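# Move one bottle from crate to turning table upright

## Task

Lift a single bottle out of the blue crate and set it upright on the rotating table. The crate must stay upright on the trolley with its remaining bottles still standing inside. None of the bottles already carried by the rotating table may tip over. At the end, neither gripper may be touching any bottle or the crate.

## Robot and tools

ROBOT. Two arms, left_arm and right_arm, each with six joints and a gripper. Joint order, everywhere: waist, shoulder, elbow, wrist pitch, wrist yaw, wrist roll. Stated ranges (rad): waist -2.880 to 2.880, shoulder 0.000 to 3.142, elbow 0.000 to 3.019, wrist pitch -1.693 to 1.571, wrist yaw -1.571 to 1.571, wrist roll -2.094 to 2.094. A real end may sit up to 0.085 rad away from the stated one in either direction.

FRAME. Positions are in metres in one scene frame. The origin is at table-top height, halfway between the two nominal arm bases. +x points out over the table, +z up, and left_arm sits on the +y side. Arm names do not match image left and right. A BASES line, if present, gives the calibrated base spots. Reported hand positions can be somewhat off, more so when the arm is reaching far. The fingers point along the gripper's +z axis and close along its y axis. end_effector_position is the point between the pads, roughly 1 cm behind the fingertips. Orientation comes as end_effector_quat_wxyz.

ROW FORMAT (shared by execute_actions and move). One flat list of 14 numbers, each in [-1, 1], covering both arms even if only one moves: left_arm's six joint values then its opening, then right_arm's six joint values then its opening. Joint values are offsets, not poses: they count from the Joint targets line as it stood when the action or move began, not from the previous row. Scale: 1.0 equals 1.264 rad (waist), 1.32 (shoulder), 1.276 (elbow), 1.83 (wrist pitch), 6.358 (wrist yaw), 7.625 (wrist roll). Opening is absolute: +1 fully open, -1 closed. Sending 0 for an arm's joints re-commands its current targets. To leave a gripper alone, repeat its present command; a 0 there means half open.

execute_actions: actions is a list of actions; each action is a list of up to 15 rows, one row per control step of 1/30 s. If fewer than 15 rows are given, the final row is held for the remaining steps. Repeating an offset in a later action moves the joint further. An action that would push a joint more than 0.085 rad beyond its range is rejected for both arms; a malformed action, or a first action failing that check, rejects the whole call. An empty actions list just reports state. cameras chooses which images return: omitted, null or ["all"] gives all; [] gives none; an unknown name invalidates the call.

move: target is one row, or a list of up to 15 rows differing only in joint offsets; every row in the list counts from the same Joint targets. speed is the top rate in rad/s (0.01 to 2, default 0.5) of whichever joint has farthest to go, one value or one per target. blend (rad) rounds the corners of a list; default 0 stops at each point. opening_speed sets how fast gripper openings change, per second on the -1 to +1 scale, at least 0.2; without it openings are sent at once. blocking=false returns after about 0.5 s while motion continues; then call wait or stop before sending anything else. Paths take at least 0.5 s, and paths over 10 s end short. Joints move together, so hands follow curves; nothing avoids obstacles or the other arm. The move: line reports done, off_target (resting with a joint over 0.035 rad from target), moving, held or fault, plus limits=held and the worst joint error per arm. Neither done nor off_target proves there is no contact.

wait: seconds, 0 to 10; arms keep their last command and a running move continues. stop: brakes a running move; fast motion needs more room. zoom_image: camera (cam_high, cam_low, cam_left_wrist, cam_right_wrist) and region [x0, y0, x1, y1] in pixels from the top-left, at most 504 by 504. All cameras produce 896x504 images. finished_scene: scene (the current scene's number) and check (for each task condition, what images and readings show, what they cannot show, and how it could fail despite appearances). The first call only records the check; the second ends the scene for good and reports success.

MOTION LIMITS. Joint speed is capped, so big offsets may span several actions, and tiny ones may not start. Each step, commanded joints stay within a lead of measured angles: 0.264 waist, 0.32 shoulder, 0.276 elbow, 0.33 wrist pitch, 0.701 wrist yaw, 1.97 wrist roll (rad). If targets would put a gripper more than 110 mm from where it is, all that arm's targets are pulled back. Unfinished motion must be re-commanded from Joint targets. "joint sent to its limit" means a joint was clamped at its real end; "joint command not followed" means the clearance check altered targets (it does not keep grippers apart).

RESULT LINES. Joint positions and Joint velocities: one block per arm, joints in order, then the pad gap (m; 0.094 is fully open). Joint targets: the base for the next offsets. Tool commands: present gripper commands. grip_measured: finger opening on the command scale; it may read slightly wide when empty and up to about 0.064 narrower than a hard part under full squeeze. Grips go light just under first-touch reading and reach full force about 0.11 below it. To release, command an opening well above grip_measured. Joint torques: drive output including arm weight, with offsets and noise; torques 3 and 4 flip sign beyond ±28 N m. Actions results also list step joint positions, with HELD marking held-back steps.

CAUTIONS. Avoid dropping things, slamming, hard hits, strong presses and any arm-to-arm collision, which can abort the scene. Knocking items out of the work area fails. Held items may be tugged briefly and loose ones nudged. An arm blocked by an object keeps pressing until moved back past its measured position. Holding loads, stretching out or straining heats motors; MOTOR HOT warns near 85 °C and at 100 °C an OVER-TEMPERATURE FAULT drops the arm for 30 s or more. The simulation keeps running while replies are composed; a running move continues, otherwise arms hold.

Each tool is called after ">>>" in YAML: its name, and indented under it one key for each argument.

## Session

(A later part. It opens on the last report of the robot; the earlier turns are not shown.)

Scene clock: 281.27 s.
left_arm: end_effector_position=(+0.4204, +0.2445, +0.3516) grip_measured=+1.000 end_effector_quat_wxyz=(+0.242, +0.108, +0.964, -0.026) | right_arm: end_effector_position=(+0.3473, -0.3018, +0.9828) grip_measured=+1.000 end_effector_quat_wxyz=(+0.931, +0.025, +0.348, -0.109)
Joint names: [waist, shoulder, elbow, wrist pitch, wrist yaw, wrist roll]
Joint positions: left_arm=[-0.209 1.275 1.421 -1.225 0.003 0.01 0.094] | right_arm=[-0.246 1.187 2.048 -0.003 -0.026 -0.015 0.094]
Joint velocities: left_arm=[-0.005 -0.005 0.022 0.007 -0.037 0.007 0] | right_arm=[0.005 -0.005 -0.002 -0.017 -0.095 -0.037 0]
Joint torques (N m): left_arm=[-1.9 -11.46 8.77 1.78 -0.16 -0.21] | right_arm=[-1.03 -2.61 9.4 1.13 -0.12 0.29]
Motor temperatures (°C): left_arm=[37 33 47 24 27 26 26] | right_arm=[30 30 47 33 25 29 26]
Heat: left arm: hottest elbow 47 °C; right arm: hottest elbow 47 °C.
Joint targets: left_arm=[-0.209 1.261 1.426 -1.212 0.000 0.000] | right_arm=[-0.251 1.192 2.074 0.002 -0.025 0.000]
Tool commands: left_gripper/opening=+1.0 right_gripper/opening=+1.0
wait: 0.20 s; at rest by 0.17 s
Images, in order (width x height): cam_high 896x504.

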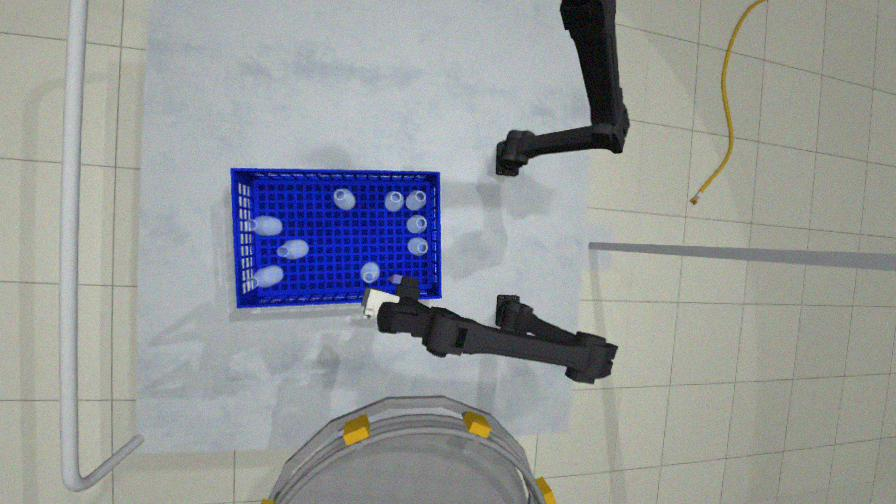

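>>> move:
  target: [-0.0348, -0.006, -0.2343, 0.176, 0, 0, 1, 0, 0, 0, 0, 0, 0, 1]
  speed: 0.5
  cameras: ["cam_left_wrist", "cam_high"]

Scene clock: 310.90 s.
left_arm: end_effector_position=(+0.4187, +0.2264, +0.2436) grip_measured=+1.000 end_effector_quat_wxyz=(+0.256, +0.126, +0.958, -0.032) | right_arm: end_effector_position=(+0.3473, -0.3018, +0.9828) grip_measured=+1.000 end_effector_quat_wxyz=(+0.931, +0.025, +0.348, -0.109)
Joint names: [waist, shoulder, elbow, wrist pitch, wrist yaw, wrist roll]
Joint positions: left_arm=[-0.247 1.264 1.119 -0.903 0.003 0.01 0.094] | right_arm=[-0.246 1.187 2.048 -0.003 -0.026 -0.015 0.094]
Joint velocities: left_arm=[-0.005 -0.005 -0.032 0.007 -0.022 -0.037 0] | right_arm=[-0.005 -0.005 -0.007 0.002 -0.037 -0.022 0]
Joint torques (N m): left_arm=[-2.61 -10.4 9.02 1.84 -0.13 -0.24] | right_arm=[-1.03 -2.61 9.39 1.13 -0.12 0.29]
Motor temperatures (°C): left_arm=[36 33 46 24 27 25 26] | right_arm=[30 29 46 32 24 28 25]
Heat: left arm: hottest elbow 46 °C; right arm: hottest elbow 46 °C.
Joint targets: left_arm=[-0.253 1.253 1.127 -0.889 0.000 0.000] | right_arm=[-0.251 1.192 2.074 0.002 -0.025 0.000]
move: done
Images, in order (width x height): cam_high 896x504, cam_left_wrist 896x504.

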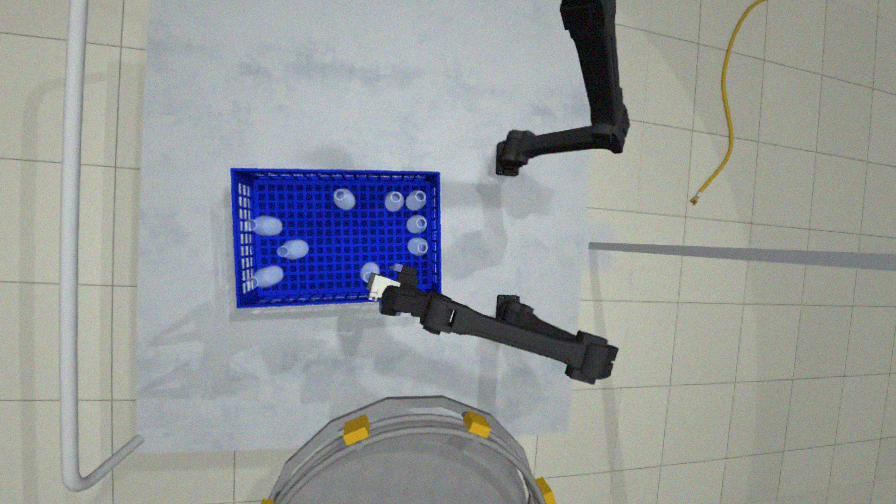

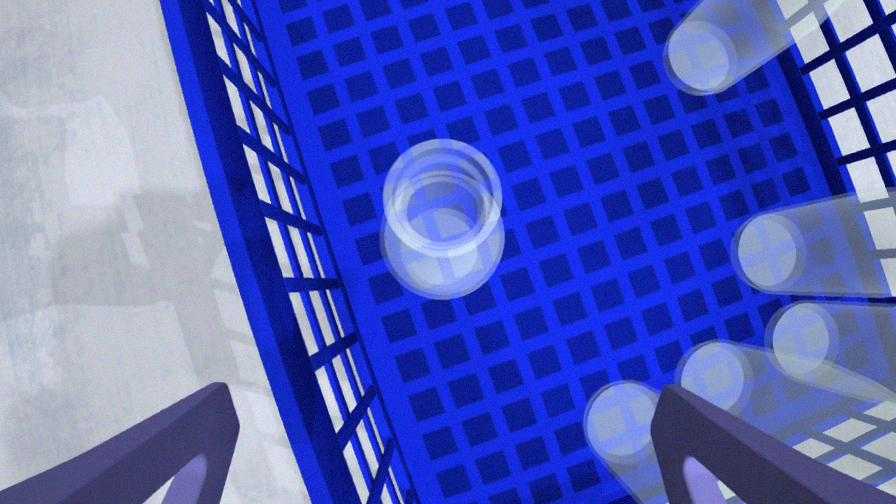

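>>> execute_actions:
  actions: []
  cameras: ["all"]

Scene clock: 348.70 s.
left_arm: end_effector_position=(+0.4188, +0.2264, +0.2436) grip_measured=+1.000 end_effector_quat_wxyz=(+0.256, +0.126, +0.958, -0.032) | right_arm: end_effector_position=(+0.3473, -0.3018, +0.9828) grip_measured=+1.000 end_effector_quat_wxyz=(+0.931, +0.025, +0.348, -0.109)
Joint names: [waist, shoulder, elbow, wrist pitch, wrist yaw, wrist roll]
Joint positions: left_arm=[-0.247 1.264 1.119 -0.903 0.003 0.01 0.094] | right_arm=[-0.246 1.187 2.048 -0.003 -0.026 -0.015 0.094]
Joint velocities: left_arm=[0.005 -0.015 -0.002 0.012 -0.007 -0.022 0] | right_arm=[-0.005 -0.015 0.012 -0.007 0.037 0.007 0]
Joint torques (N m): left_arm=[-2.08 -10.87 8.92 1.81 -0.14 -0.2] | right_arm=[-1.03 -2.61 9.39 1.14 -0.12 0.29]
Motor temperatures (°C): left_arm=[36 33 47 24 27 25 26] | right_arm=[30 29 45 32 24 28 25]
Heat: left arm: hottest elbow 47 °C; right arm: hottest elbow 45 °C.
Joint targets: left_arm=[-0.253 1.253 1.127 -0.889 0.000 0.000] | right_arm=[-0.251 1.192 2.074 0.002 -0.025 0.000]
Tool commands: left_gripper/opening=+1.0 right_gripper/opening=+1.0

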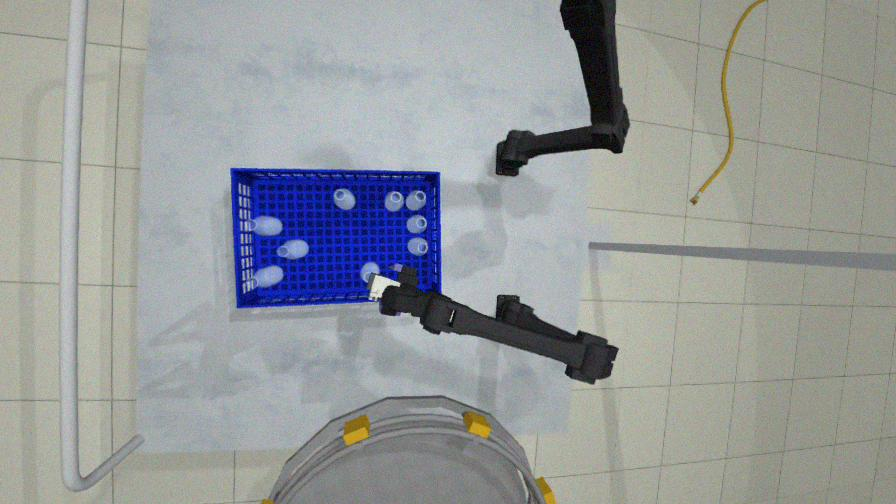

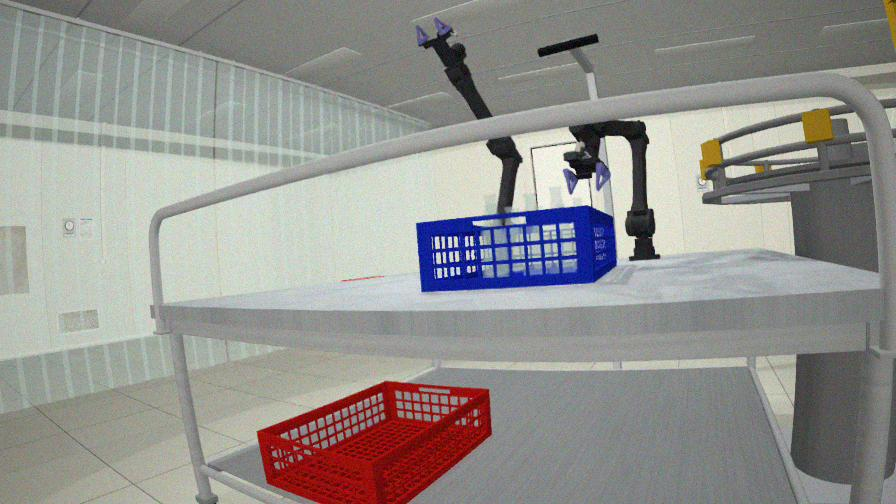

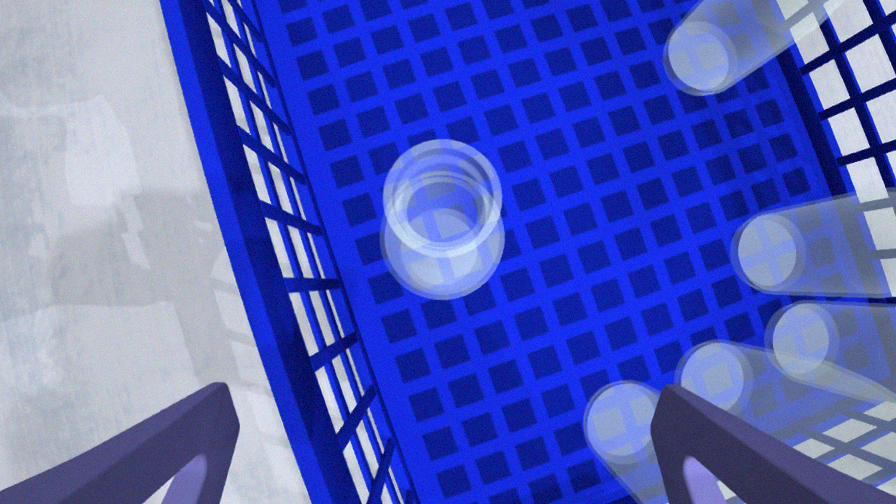

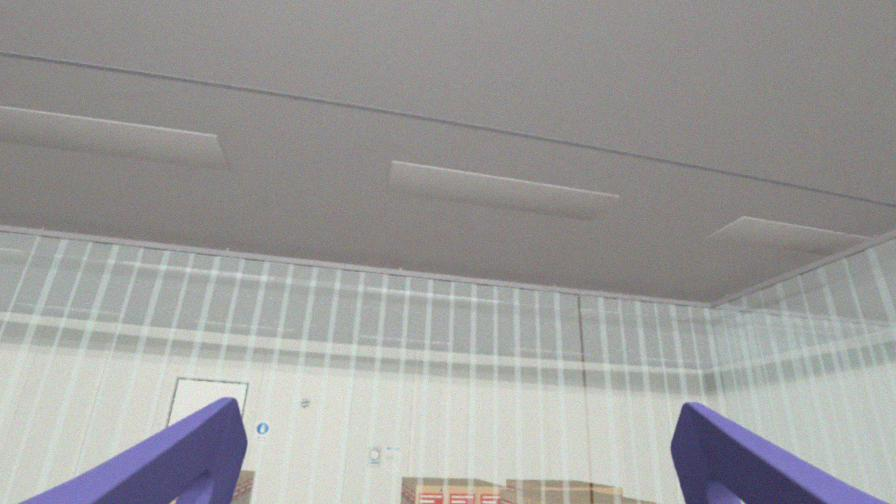

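>>> zoom_image:
  camera: "cam_low"
  region: [400, 110, 680, 300]

>>> zoom_image:
  camera: "cam_left_wrist"
  region: [280, 80, 600, 320]

Scaled by 1.800 from the camera's 896x504 image, which has a finer 1280x720 frame.

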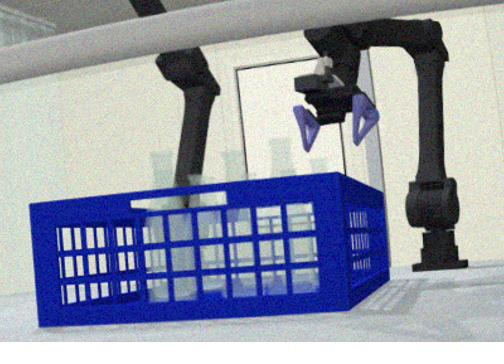

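Scaled by 1.575 from the camera's 896x504 image, which has a finer 1280x720 frame.

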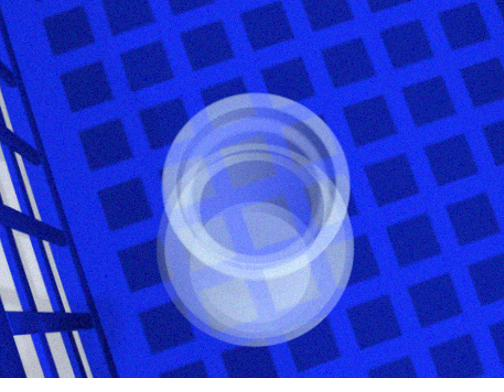

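>>> move:
  target: [0, 0.1306, -0.0105, 0.0923, 0, 0, 1, 0, 0, 0, 0, 0, 0, 1]
  speed: 0.25
  cameras: ["cam_left_wrist", "cam_low"]

Scene clock: 375.47 s.
left_arm: end_effector_position=(+0.4626, +0.2152, +0.1817) grip_measured=+1.000 end_effector_quat_wxyz=(+0.254, +0.126, +0.958, -0.032) | right_arm: end_effector_position=(+0.3473, -0.3018, +0.9828) grip_measured=+1.000 end_effector_quat_wxyz=(+0.931, +0.025, +0.348, -0.109)
Joint names: [waist, shoulder, elbow, wrist pitch, wrist yaw, wrist roll]
Joint positions: left_arm=[-0.247 1.424 1.106 -0.735 0.003 0.01 0.094] | right_arm=[-0.246 1.187 2.048 -0.003 -0.026 -0.015 0.094]
Joint velocities: left_arm=[-0.005 0.005 -0.002 0.007 -0.037 0.022 0] | right_arm=[-0.015 -0.005 -0.007 -0.007 0.037 0.007 0]
Joint torques (N m): left_arm=[-2.49 -11.28 8.76 1.7 -0.17 -0.24] | right_arm=[-0.91 -2.61 9.4 1.14 -0.12 0.3]
Motor temperatures (°C): left_arm=[36 33 48 24 26 25 25] | right_arm=[30 29 45 32 24 28 25]
Heat: left arm: hottest elbow 48 °C; right arm: hottest elbow 45 °C.
Joint targets: left_arm=[-0.253 1.425 1.113 -0.721 0.000 0.000] | right_arm=[-0.251 1.192 2.074 0.002 -0.025 0.000]
move: done
Images, in order (width x height): cam_low 896x504, cam_left_wrist 896x504.

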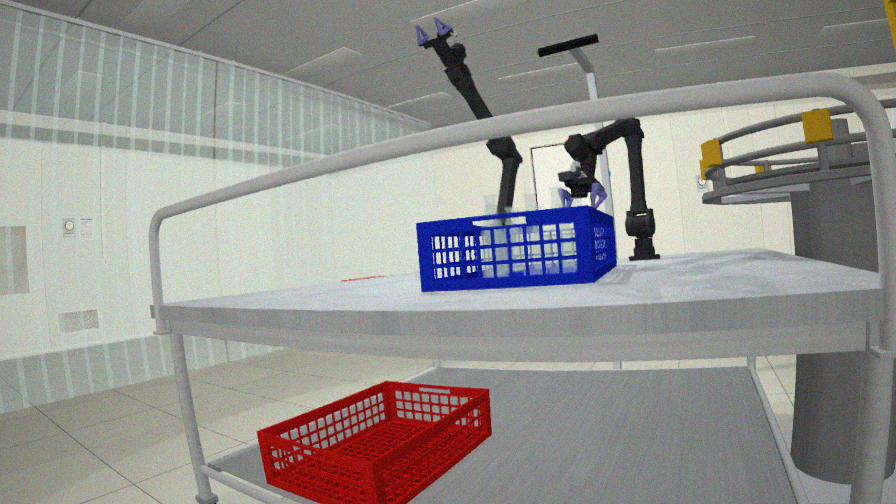

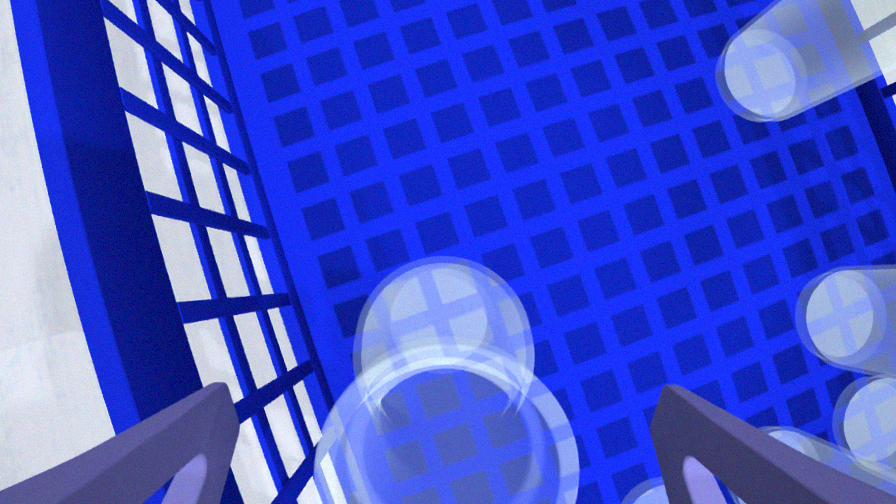

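>>> move:
  target: [0, 0, 0, 0, 0, 0, -0.65, 0, 0, 0, 0, 0, 0, 1]
  opening_speed: 0.6
  cameras: ["cam_left_wrist", "cam_low"]

Scene clock: 390.47 s.
left_arm: end_effector_position=(+0.4627, +0.2153, +0.1817) grip_measured=-0.351 end_effector_quat_wxyz=(+0.254, +0.125, +0.959, -0.032) | right_arm: end_effector_position=(+0.3473, -0.3018, +0.9828) grip_measured=+1.000 end_effector_quat_wxyz=(+0.931, +0.025, +0.348, -0.109)
Joint names: [waist, shoulder, elbow, wrist pitch, wrist yaw, wrist roll]
Joint positions: left_arm=[-0.247 1.424 1.106 -0.735 0.002 0.01 0.03] | right_arm=[-0.246 1.187 2.048 -0.003 -0.026 -0.015 0.094]
Joint velocities: left_arm=[-0.024 0.005 0.002 0.002 -0.022 -0.037 0] | right_arm=[-0.005 -0.024 -0.012 0.012 0.037 -0.037 0]
Joint torques (N m): left_arm=[-2.26 -11.4 8.7 1.73 -0.13 -0.2] | right_arm=[-1.03 -2.67 9.4 1.14 -0.12 0.29]
Motor temperatures (°C): left_arm=[36 32 47 24 26 25 25] | right_arm=[29 29 45 31 24 28 24]
Heat: left arm: hottest elbow 47 °C; right arm: hottest elbow 45 °C.
Joint targets: left_arm=[-0.253 1.425 1.113 -0.721 0.000 0.000] | right_arm=[-0.251 1.192 2.074 0.002 -0.025 0.000]
move: done
Images, in order (width x height): cam_low 896x504, cam_left_wrist 896x504.

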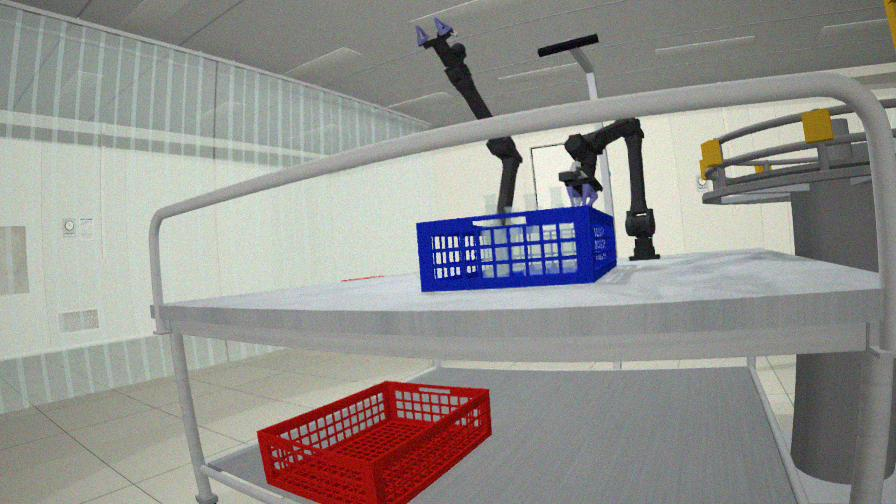

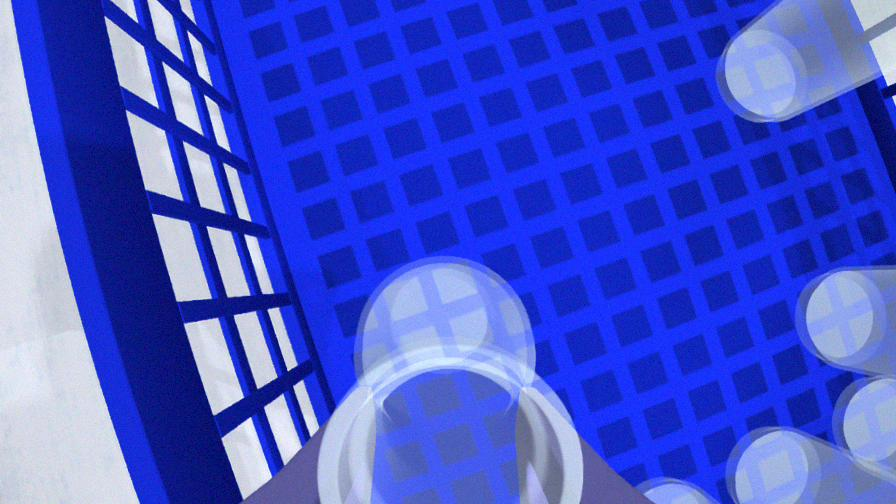

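>>> move:
  target:
    - [0, -0.0447, 0.1466, -0.1120, 0, 0, -0.65, 0, 0, 0, 0, 0, 0, 1]
    - [0, -0.0447, 0.3111, -0.2257, 0, 0, -0.65, 0, 0, 0, 0, 0, 0, 1]
    - [0, -0.0068, 0.5133, -0.3421, 0, 0, -0.65, 0, 0, 0, 0, 0, 0, 1]
    - [0, 0.0705, 0.7782, -0.4727, 0, 0, -0.65, 0, 0, 0, 0, 0, 0, 1]
  speed: 0.4
  blend: 0.06
  cameras: ["cam_high", "cam_low", "cam_left_wrist"]

Scene clock: 417.40 s.
left_arm: end_effector_position=(+0.4672, +0.2142, +0.4836) grip_measured=-0.351 end_effector_quat_wxyz=(+0.245, +0.126, +0.961, -0.031) | right_arm: end_effector_position=(+0.3473, -0.3018, +0.9828) grip_measured=+1.000 end_effector_quat_wxyz=(+0.931, +0.025, +0.348, -0.109)
Joint names: [waist, shoulder, elbow, wrist pitch, wrist yaw, wrist roll]
Joint positions: left_arm=[-0.247 1.526 2.04 -1.586 0.002 0.01 0.03] | right_arm=[-0.246 1.187 2.048 -0.003 -0.026 -0.015 0.094]
Joint velocities: left_arm=[-0.015 -0.015 -0.017 -0.017 -0.051 0.007 0] | right_arm=[-0.015 0.005 -0.012 -0.002 -0.007 -0.066 0]
Joint torques (N m): left_arm=[-2.37 -12.98 12.42 1.09 -0.14 -0.23] | right_arm=[-0.97 -2.61 9.4 1.14 -0.12 0.3]
Motor temperatures (°C): left_arm=[36 32 47 24 26 25 27] | right_arm=[29 29 45 31 24 27 24]
Heat: left arm: hottest elbow 47 °C; right arm: hottest elbow 45 °C.
Joint targets: left_arm=[-0.253 1.518 2.106 -1.586 0.000 0.000] | right_arm=[-0.251 1.192 2.074 0.002 -0.025 0.000]
move: off_target (left_arm); left_arm: the elbow is farthest, 0.066 rad from its target
Images, in order (width x height): cam_high 896x504, cam_low 896x504, cam_left_wrist 896x504.

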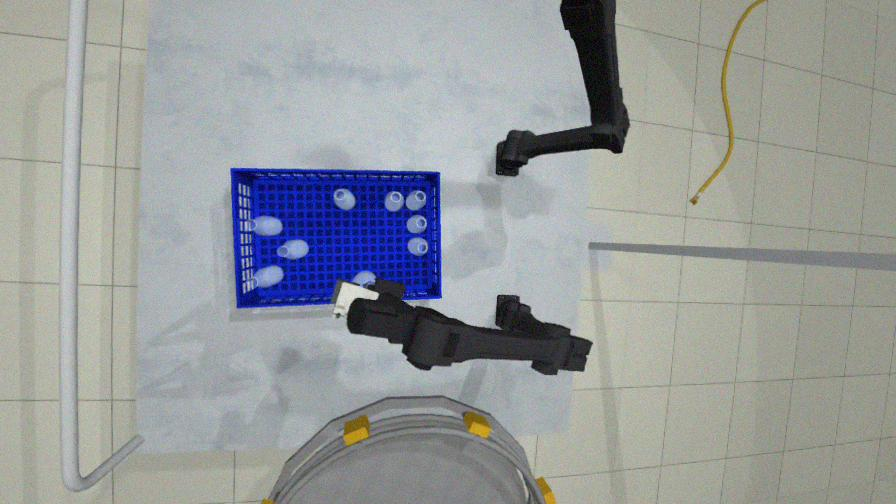

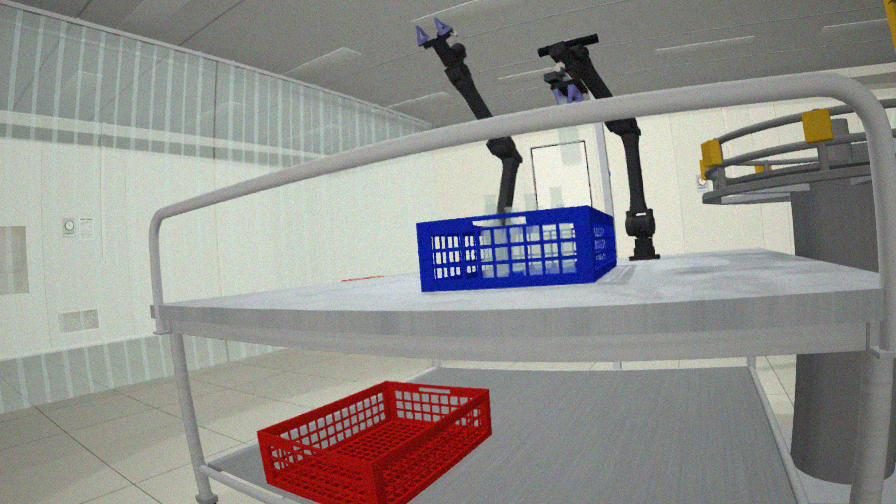

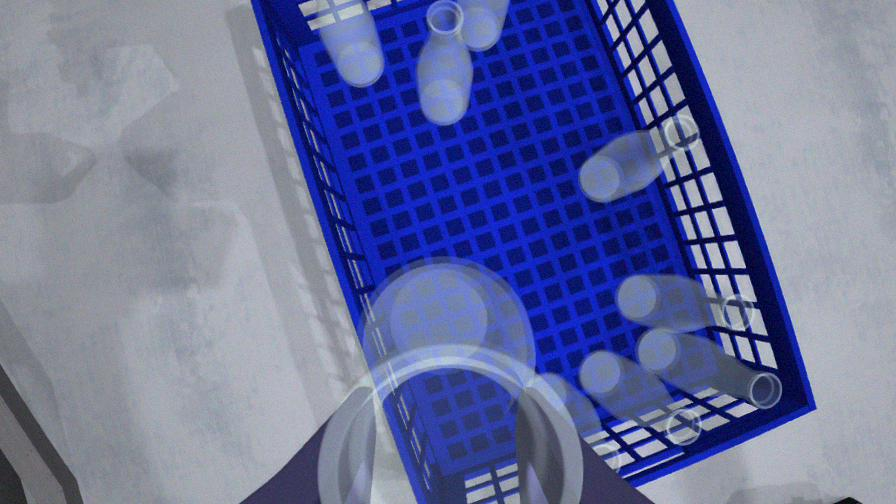

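>>> move:
  target:
    - [0.02, 0.0409, 0.2226, -0.0366, 0, 0, -0.65, 0, 0, 0, 0, 0, 0, 1]
    - [0.398, 0.0409, 0.2226, -0.0366, 0, 0, -0.65, 0, 0, 0, 0, 0, 0, 1]
  speed: 0.5
  blend: 0.08
  cameras: ["cam_high", "cam_low", "cam_left_wrist"]

Scene clock: 427.07 s.
left_arm: end_effector_position=(+0.4715, +0.4760, +0.5730) grip_measured=-0.352 end_effector_quat_wxyz=(+0.322, -0.115, +0.939, +0.043) | right_arm: end_effector_position=(+0.3473, -0.3018, +0.9828) grip_measured=+1.000 end_effector_quat_wxyz=(+0.931, +0.025, +0.348, -0.109)
Joint names: [waist, shoulder, elbow, wrist pitch, wrist yaw, wrist roll]
Joint positions: left_arm=[0.256 1.587 2.332 -1.655 -0.001 0.01 0.03] | right_arm=[-0.246 1.187 2.048 -0.003 -0.026 -0.015 0.094]
Joint velocities: left_arm=[0.005 0.005 -0.007 0.007 -0.022 -0.022 0] | right_arm=[-0.005 0.005 -0.007 0.002 0.066 -0.037 0]
Joint torques (N m): left_arm=[-1.9 -13.45 10.85 1.51 -0.03 -0.25] | right_arm=[-0.97 -2.61 9.4 1.13 -0.12 0.29]
Motor temperatures (°C): left_arm=[36 32 50 24 26 25 27] | right_arm=[29 29 45 31 24 27 24]
Heat: left arm: hottest elbow 50 °C; right arm: hottest elbow 45 °C.
Joint targets: left_arm=[0.250 1.572 2.391 -1.652 0.000 0.000] | right_arm=[-0.251 1.192 2.074 0.002 -0.025 0.000]
move: off_target (left_arm); left_arm: the elbow is farthest, 0.058 rad from its target
Images, in order (width x height): cam_high 896x504, cam_low 896x504, cam_left_wrist 896x504.

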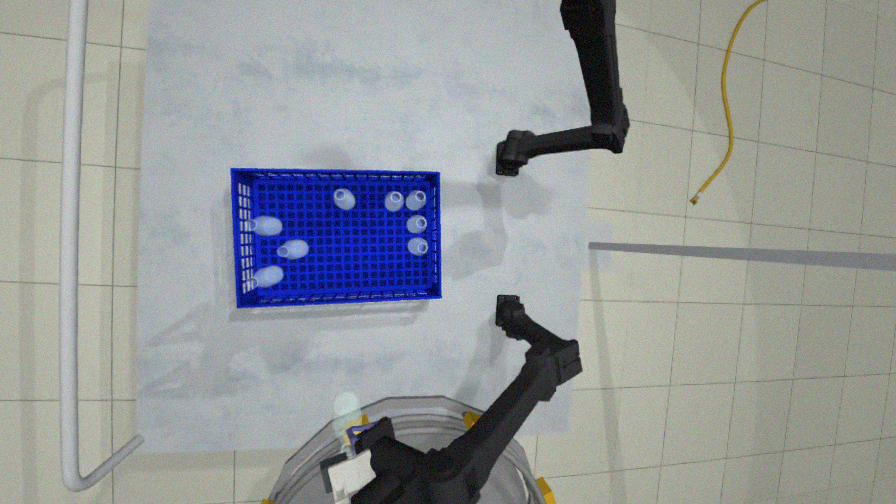

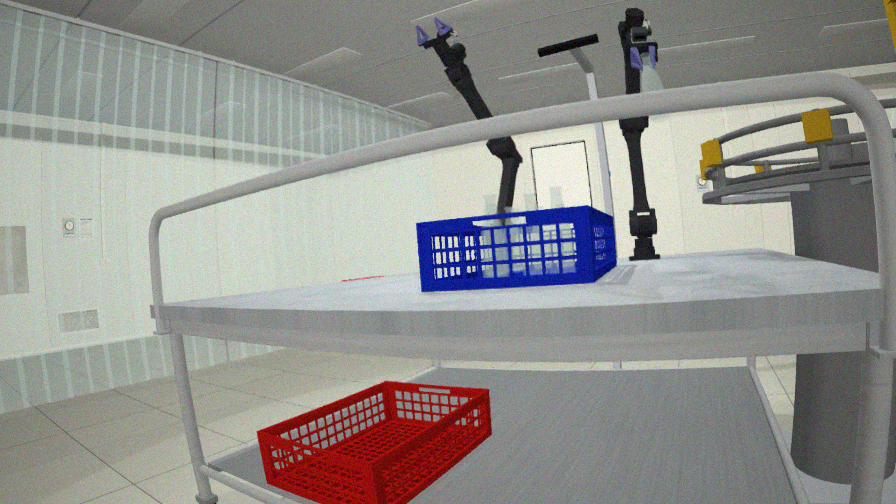

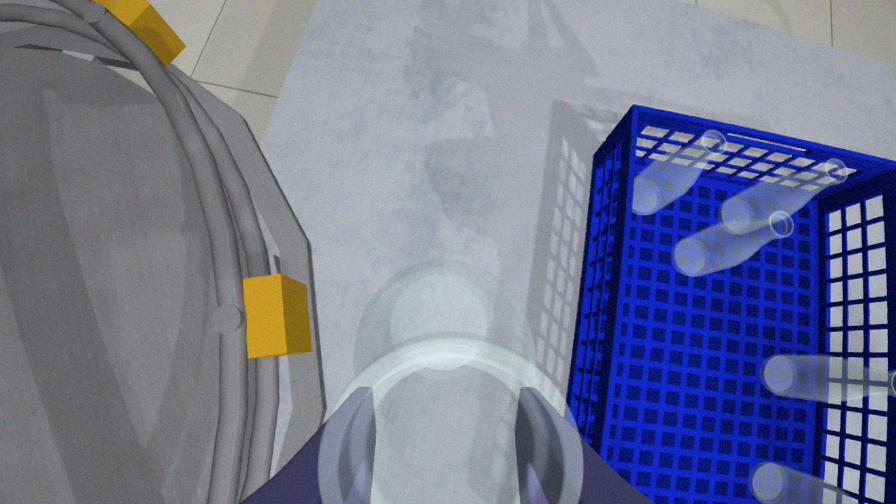

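>>> move:
  target: [0.1345, 0, 0, 0, 0, 0, -0.65, 0, 0, 0, 0, 0, 0, 1]
  speed: 0.5
  cameras: ["cam_left_wrist", "cam_low"]

Scene clock: 445.73 s.
left_arm: end_effector_position=(+0.4417, +0.5608, +0.5730) grip_measured=-0.352 end_effector_quat_wxyz=(+0.317, -0.195, +0.926, +0.071) | right_arm: end_effector_position=(+0.3473, -0.3018, +0.9828) grip_measured=+1.000 end_effector_quat_wxyz=(+0.931, +0.025, +0.348, -0.109)
Joint names: [waist, shoulder, elbow, wrist pitch, wrist yaw, wrist roll]
Joint positions: left_arm=[0.426 1.587 2.332 -1.655 -0.002 0.01 0.03] | right_arm=[-0.246 1.187 2.048 -0.003 -0.026 -0.015 0.094]
Joint velocities: left_arm=[0.005 -0.005 -0.012 -0.012 -0.037 -0.037 0] | right_arm=[-0.015 -0.005 -0.002 0.032 -0.037 -0.051 0]
Joint torques (N m): left_arm=[-2.37 -13.57 10.74 1.47 0.11 -0.18] | right_arm=[-1.03 -2.61 9.4 1.13 -0.12 0.29]
Motor temperatures (°C): left_arm=[35 33 53 24 26 25 28] | right_arm=[29 29 45 31 24 27 24]
Heat: left arm: hottest elbow 53 °C; right arm: hottest elbow 45 °C.
Joint targets: left_arm=[0.420 1.572 2.391 -1.652 0.000 0.000] | right_arm=[-0.251 1.192 2.074 0.002 -0.025 0.000]
move: off_target (left_arm); left_arm: the elbow is farthest, 0.059 rad from its target
Images, in order (width x height): cam_low 896x504, cam_left_wrist 896x504.

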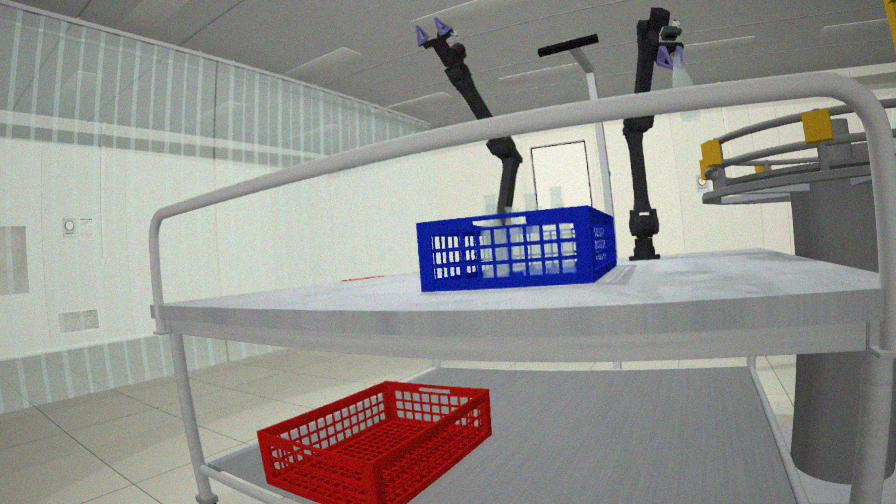

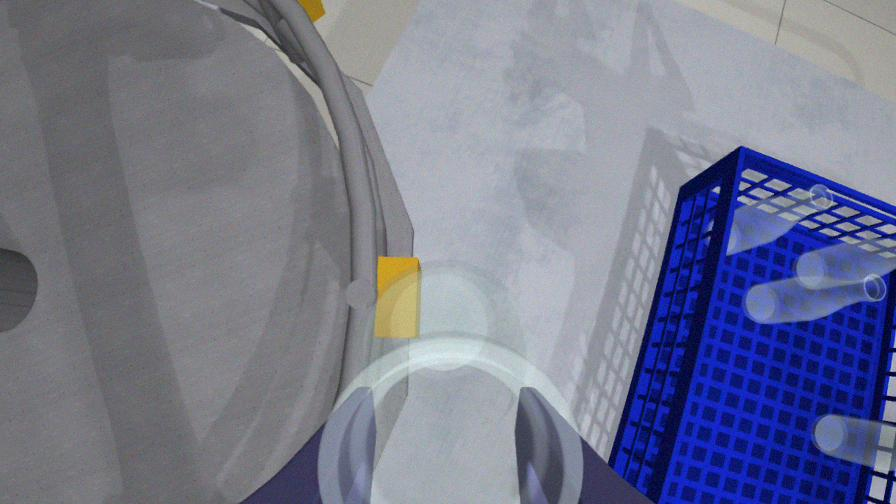

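>>> move:
  target: [0.2848, 0, 0, 0, 0, 0, -0.65, 0, 0, 0, 0, 0, 0, 1]
  speed: 0.5
  cameras: ["cam_left_wrist", "cam_low", "cam_high"]

>>> wait:
  seconds: 1.0
  cameras: ["cam_left_wrist"]

Scene clock: 464.03 s.
left_arm: end_effector_position=(+0.3357, +0.7153, +0.5730) grip_measured=-0.352 end_effector_quat_wxyz=(+0.299, -0.356, +0.876, +0.125) | right_arm: end_effector_position=(+0.3473, -0.3018, +0.9828) grip_measured=+1.000 end_effector_quat_wxyz=(+0.931, +0.025, +0.348, -0.109)
Joint names: [waist, shoulder, elbow, wrist pitch, wrist yaw, wrist roll]
Joint positions: left_arm=[0.784 1.587 2.332 -1.655 0 0.009 0.03] | right_arm=[-0.246 1.187 2.048 -0.003 -0.026 -0.015 0.094]
Joint velocities: left_arm=[-0.015 -0.005 -0.032 -0.017 -0.022 0.022 0] | right_arm=[-0.005 0.015 -0.017 -0.012 -0.007 0.022 0]
Joint torques (N m): left_arm=[-2.08 -13.39 10.81 1.54 -0.02 -0.19] | right_arm=[-0.97 -2.61 9.4 1.14 -0.12 0.29]
Motor temperatures (°C): left_arm=[35 33 55 24 26 25 28] | right_arm=[29 29 45 31 24 27 24]
Heat: left arm: hottest elbow 55 °C; right arm: hottest elbow 45 °C.
Joint targets: left_arm=[0.780 1.572 2.391 -1.652 0.000 0.000] | right_arm=[-0.251 1.192 2.074 0.002 -0.025 0.000]
move: off_target (left_arm); left_arm: the elbow is farthest, 0.059 rad from its target
Images, in order (width x height): cam_high 896x504, cam_low 896x504, cam_left_wrist 896x504.

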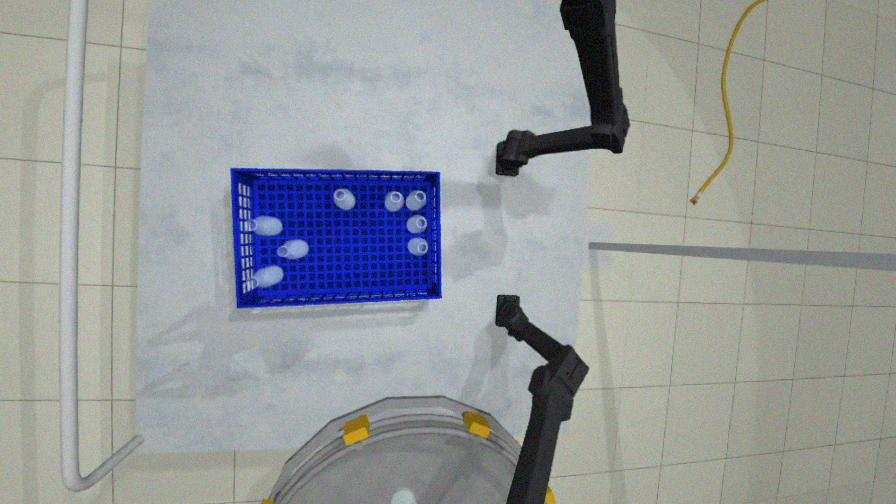

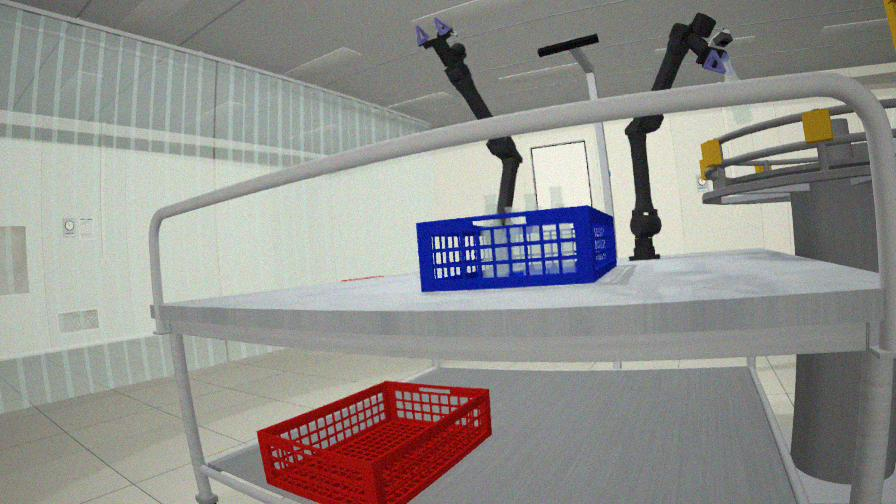

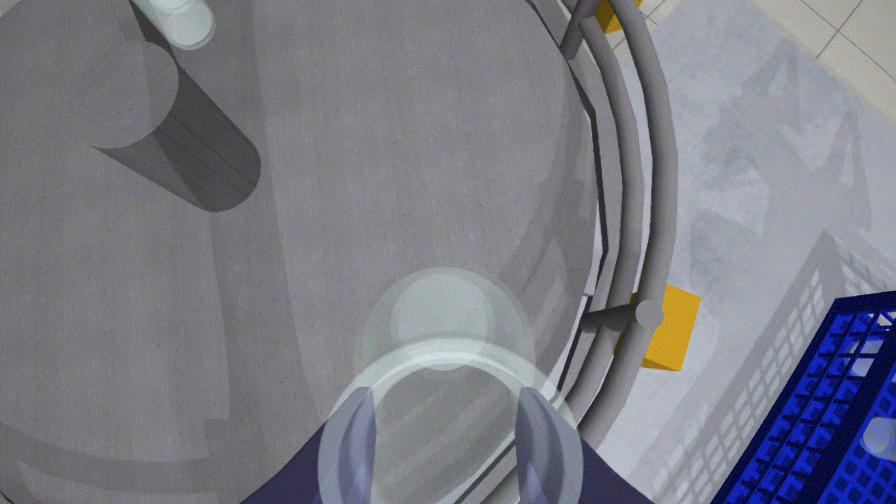

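Scene clock: 465.03 s.
left_arm: end_effector_position=(+0.3358, +0.7152, +0.5730) grip_measured=-0.352 end_effector_quat_wxyz=(+0.300, -0.356, +0.876, +0.125) | right_arm: end_effector_position=(+0.3473, -0.3018, +0.9828) grip_measured=+1.000 end_effector_quat_wxyz=(+0.931, +0.025, +0.348, -0.109)
Joint names: [waist, shoulder, elbow, wrist pitch, wrist yaw, wrist roll]
Joint positions: left_arm=[0.783 1.587 2.332 -1.655 0 0.009 0.03] | right_arm=[-0.246 1.187 2.048 -0.003 -0.026 -0.015 0.094]
Joint velocities: left_arm=[0.015 0.005 -0.022 0.022 0.037 -0.022 0] | right_arm=[-0.005 -0.015 -0.032 -0.012 -0.037 0.007 0]
Joint torques (N m): left_arm=[-2.02 -13.33 10.82 1.4 -0.03 -0.2] | right_arm=[-1.08 -2.55 9.39 1.14 -0.12 0.29]
Motor temperatures (°C): left_arm=[35 33 55 24 26 25 28] | right_arm=[29 29 45 31 24 27 24]
Heat: left arm: hottest elbow 55 °C; right arm: hottest elbow 45 °C.
Joint targets: left_arm=[0.780 1.572 2.391 -1.652 0.000 0.000] | right_arm=[-0.251 1.192 2.074 0.002 -0.025 0.000]
Tool commands: left_gripper/opening=-0.65 right_gripper/opening=+1.0
wait: 1.00 s; at rest by 0.17 s
Images, in order (width x height): cam_left_wrist 896x504.

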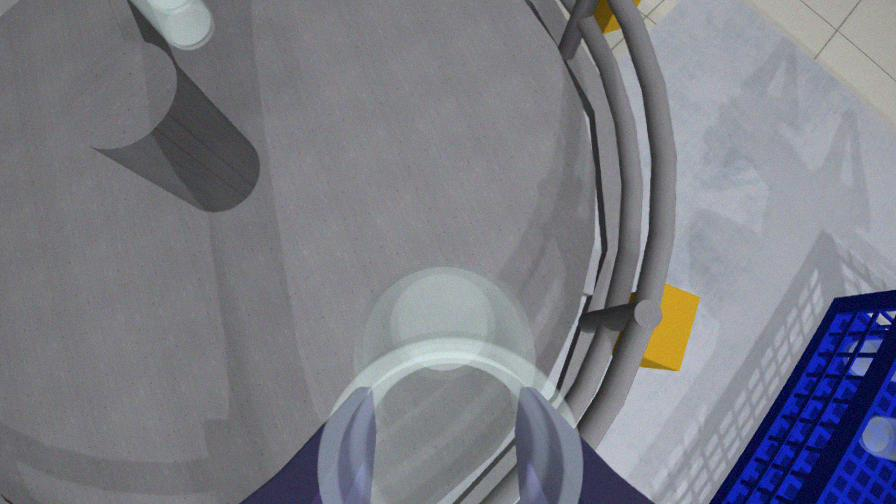

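>>> zoom_image:
  camera: "cam_left_wrist"
  region: [250, 60, 570, 260]

>>> wait:
  seconds: 0.5
  cameras: ["cam_left_wrist"]

>>> zoom_image:
  camera: "cam_left_wrist"
  region: [250, 60, 570, 260]

Scaled by 1.575 from the camera's 896x504 image, which has a finer 1280x720 frame.

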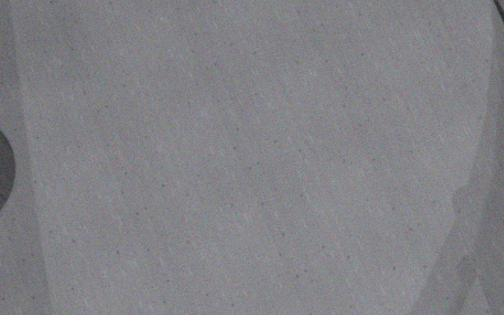

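Scene clock: 469.97 s.
left_arm: end_effector_position=(+0.3358, +0.7152, +0.5730) grip_measured=-0.352 end_effector_quat_wxyz=(+0.300, -0.356, +0.876, +0.125) | right_arm: end_effector_position=(+0.3473, -0.3018, +0.9828) grip_measured=+1.000 end_effector_quat_wxyz=(+0.931, +0.025, +0.348, -0.109)
Joint names: [waist, shoulder, elbow, wrist pitch, wrist yaw, wrist roll]
Joint positions: left_arm=[0.783 1.587 2.332 -1.655 0 0.009 0.03] | right_arm=[-0.246 1.187 2.048 -0.003 -0.026 -0.015 0.094]
Joint velocities: left_arm=[-0.015 -0.005 0.002 0.007 -0.022 0.037 0] | right_arm=[-0.024 0.005 0.002 0.012 -0.007 0.022 0]
Joint torques (N m): left_arm=[-2.02 -13.86 10.81 1.47 -0.05 -0.19] | right_arm=[-1.03 -2.67 9.39 1.14 -0.12 0.29]
Motor temperatures (°C): left_arm=[35 33 56 24 26 25 28] | right_arm=[29 28 45 31 24 27 24]
Heat: left arm: hottest elbow 56 °C; right arm: hottest elbow 45 °C.
Joint targets: left_arm=[0.780 1.572 2.391 -1.652 0.000 0.000] | right_arm=[-0.251 1.192 2.074 0.002 -0.025 0.000]
Tool commands: left_gripper/opening=-0.65 right_gripper/opening=+1.0
wait: 0.50 s; at rest from the start
Images, in order (width x height): cam_left_wrist 896x504.

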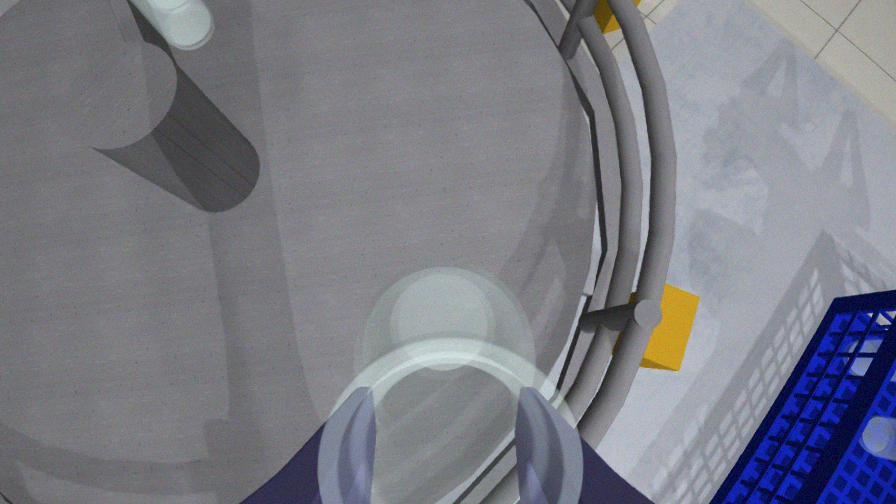

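Scaled by 1.575 from the camera's 896x504 image, which has a finer 1280x720 frame.

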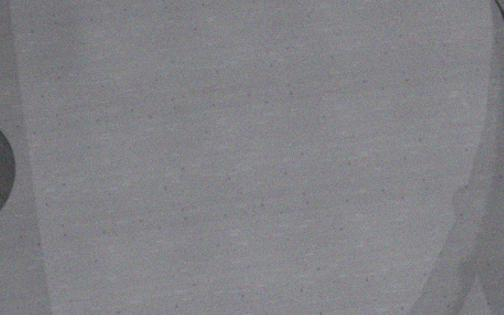

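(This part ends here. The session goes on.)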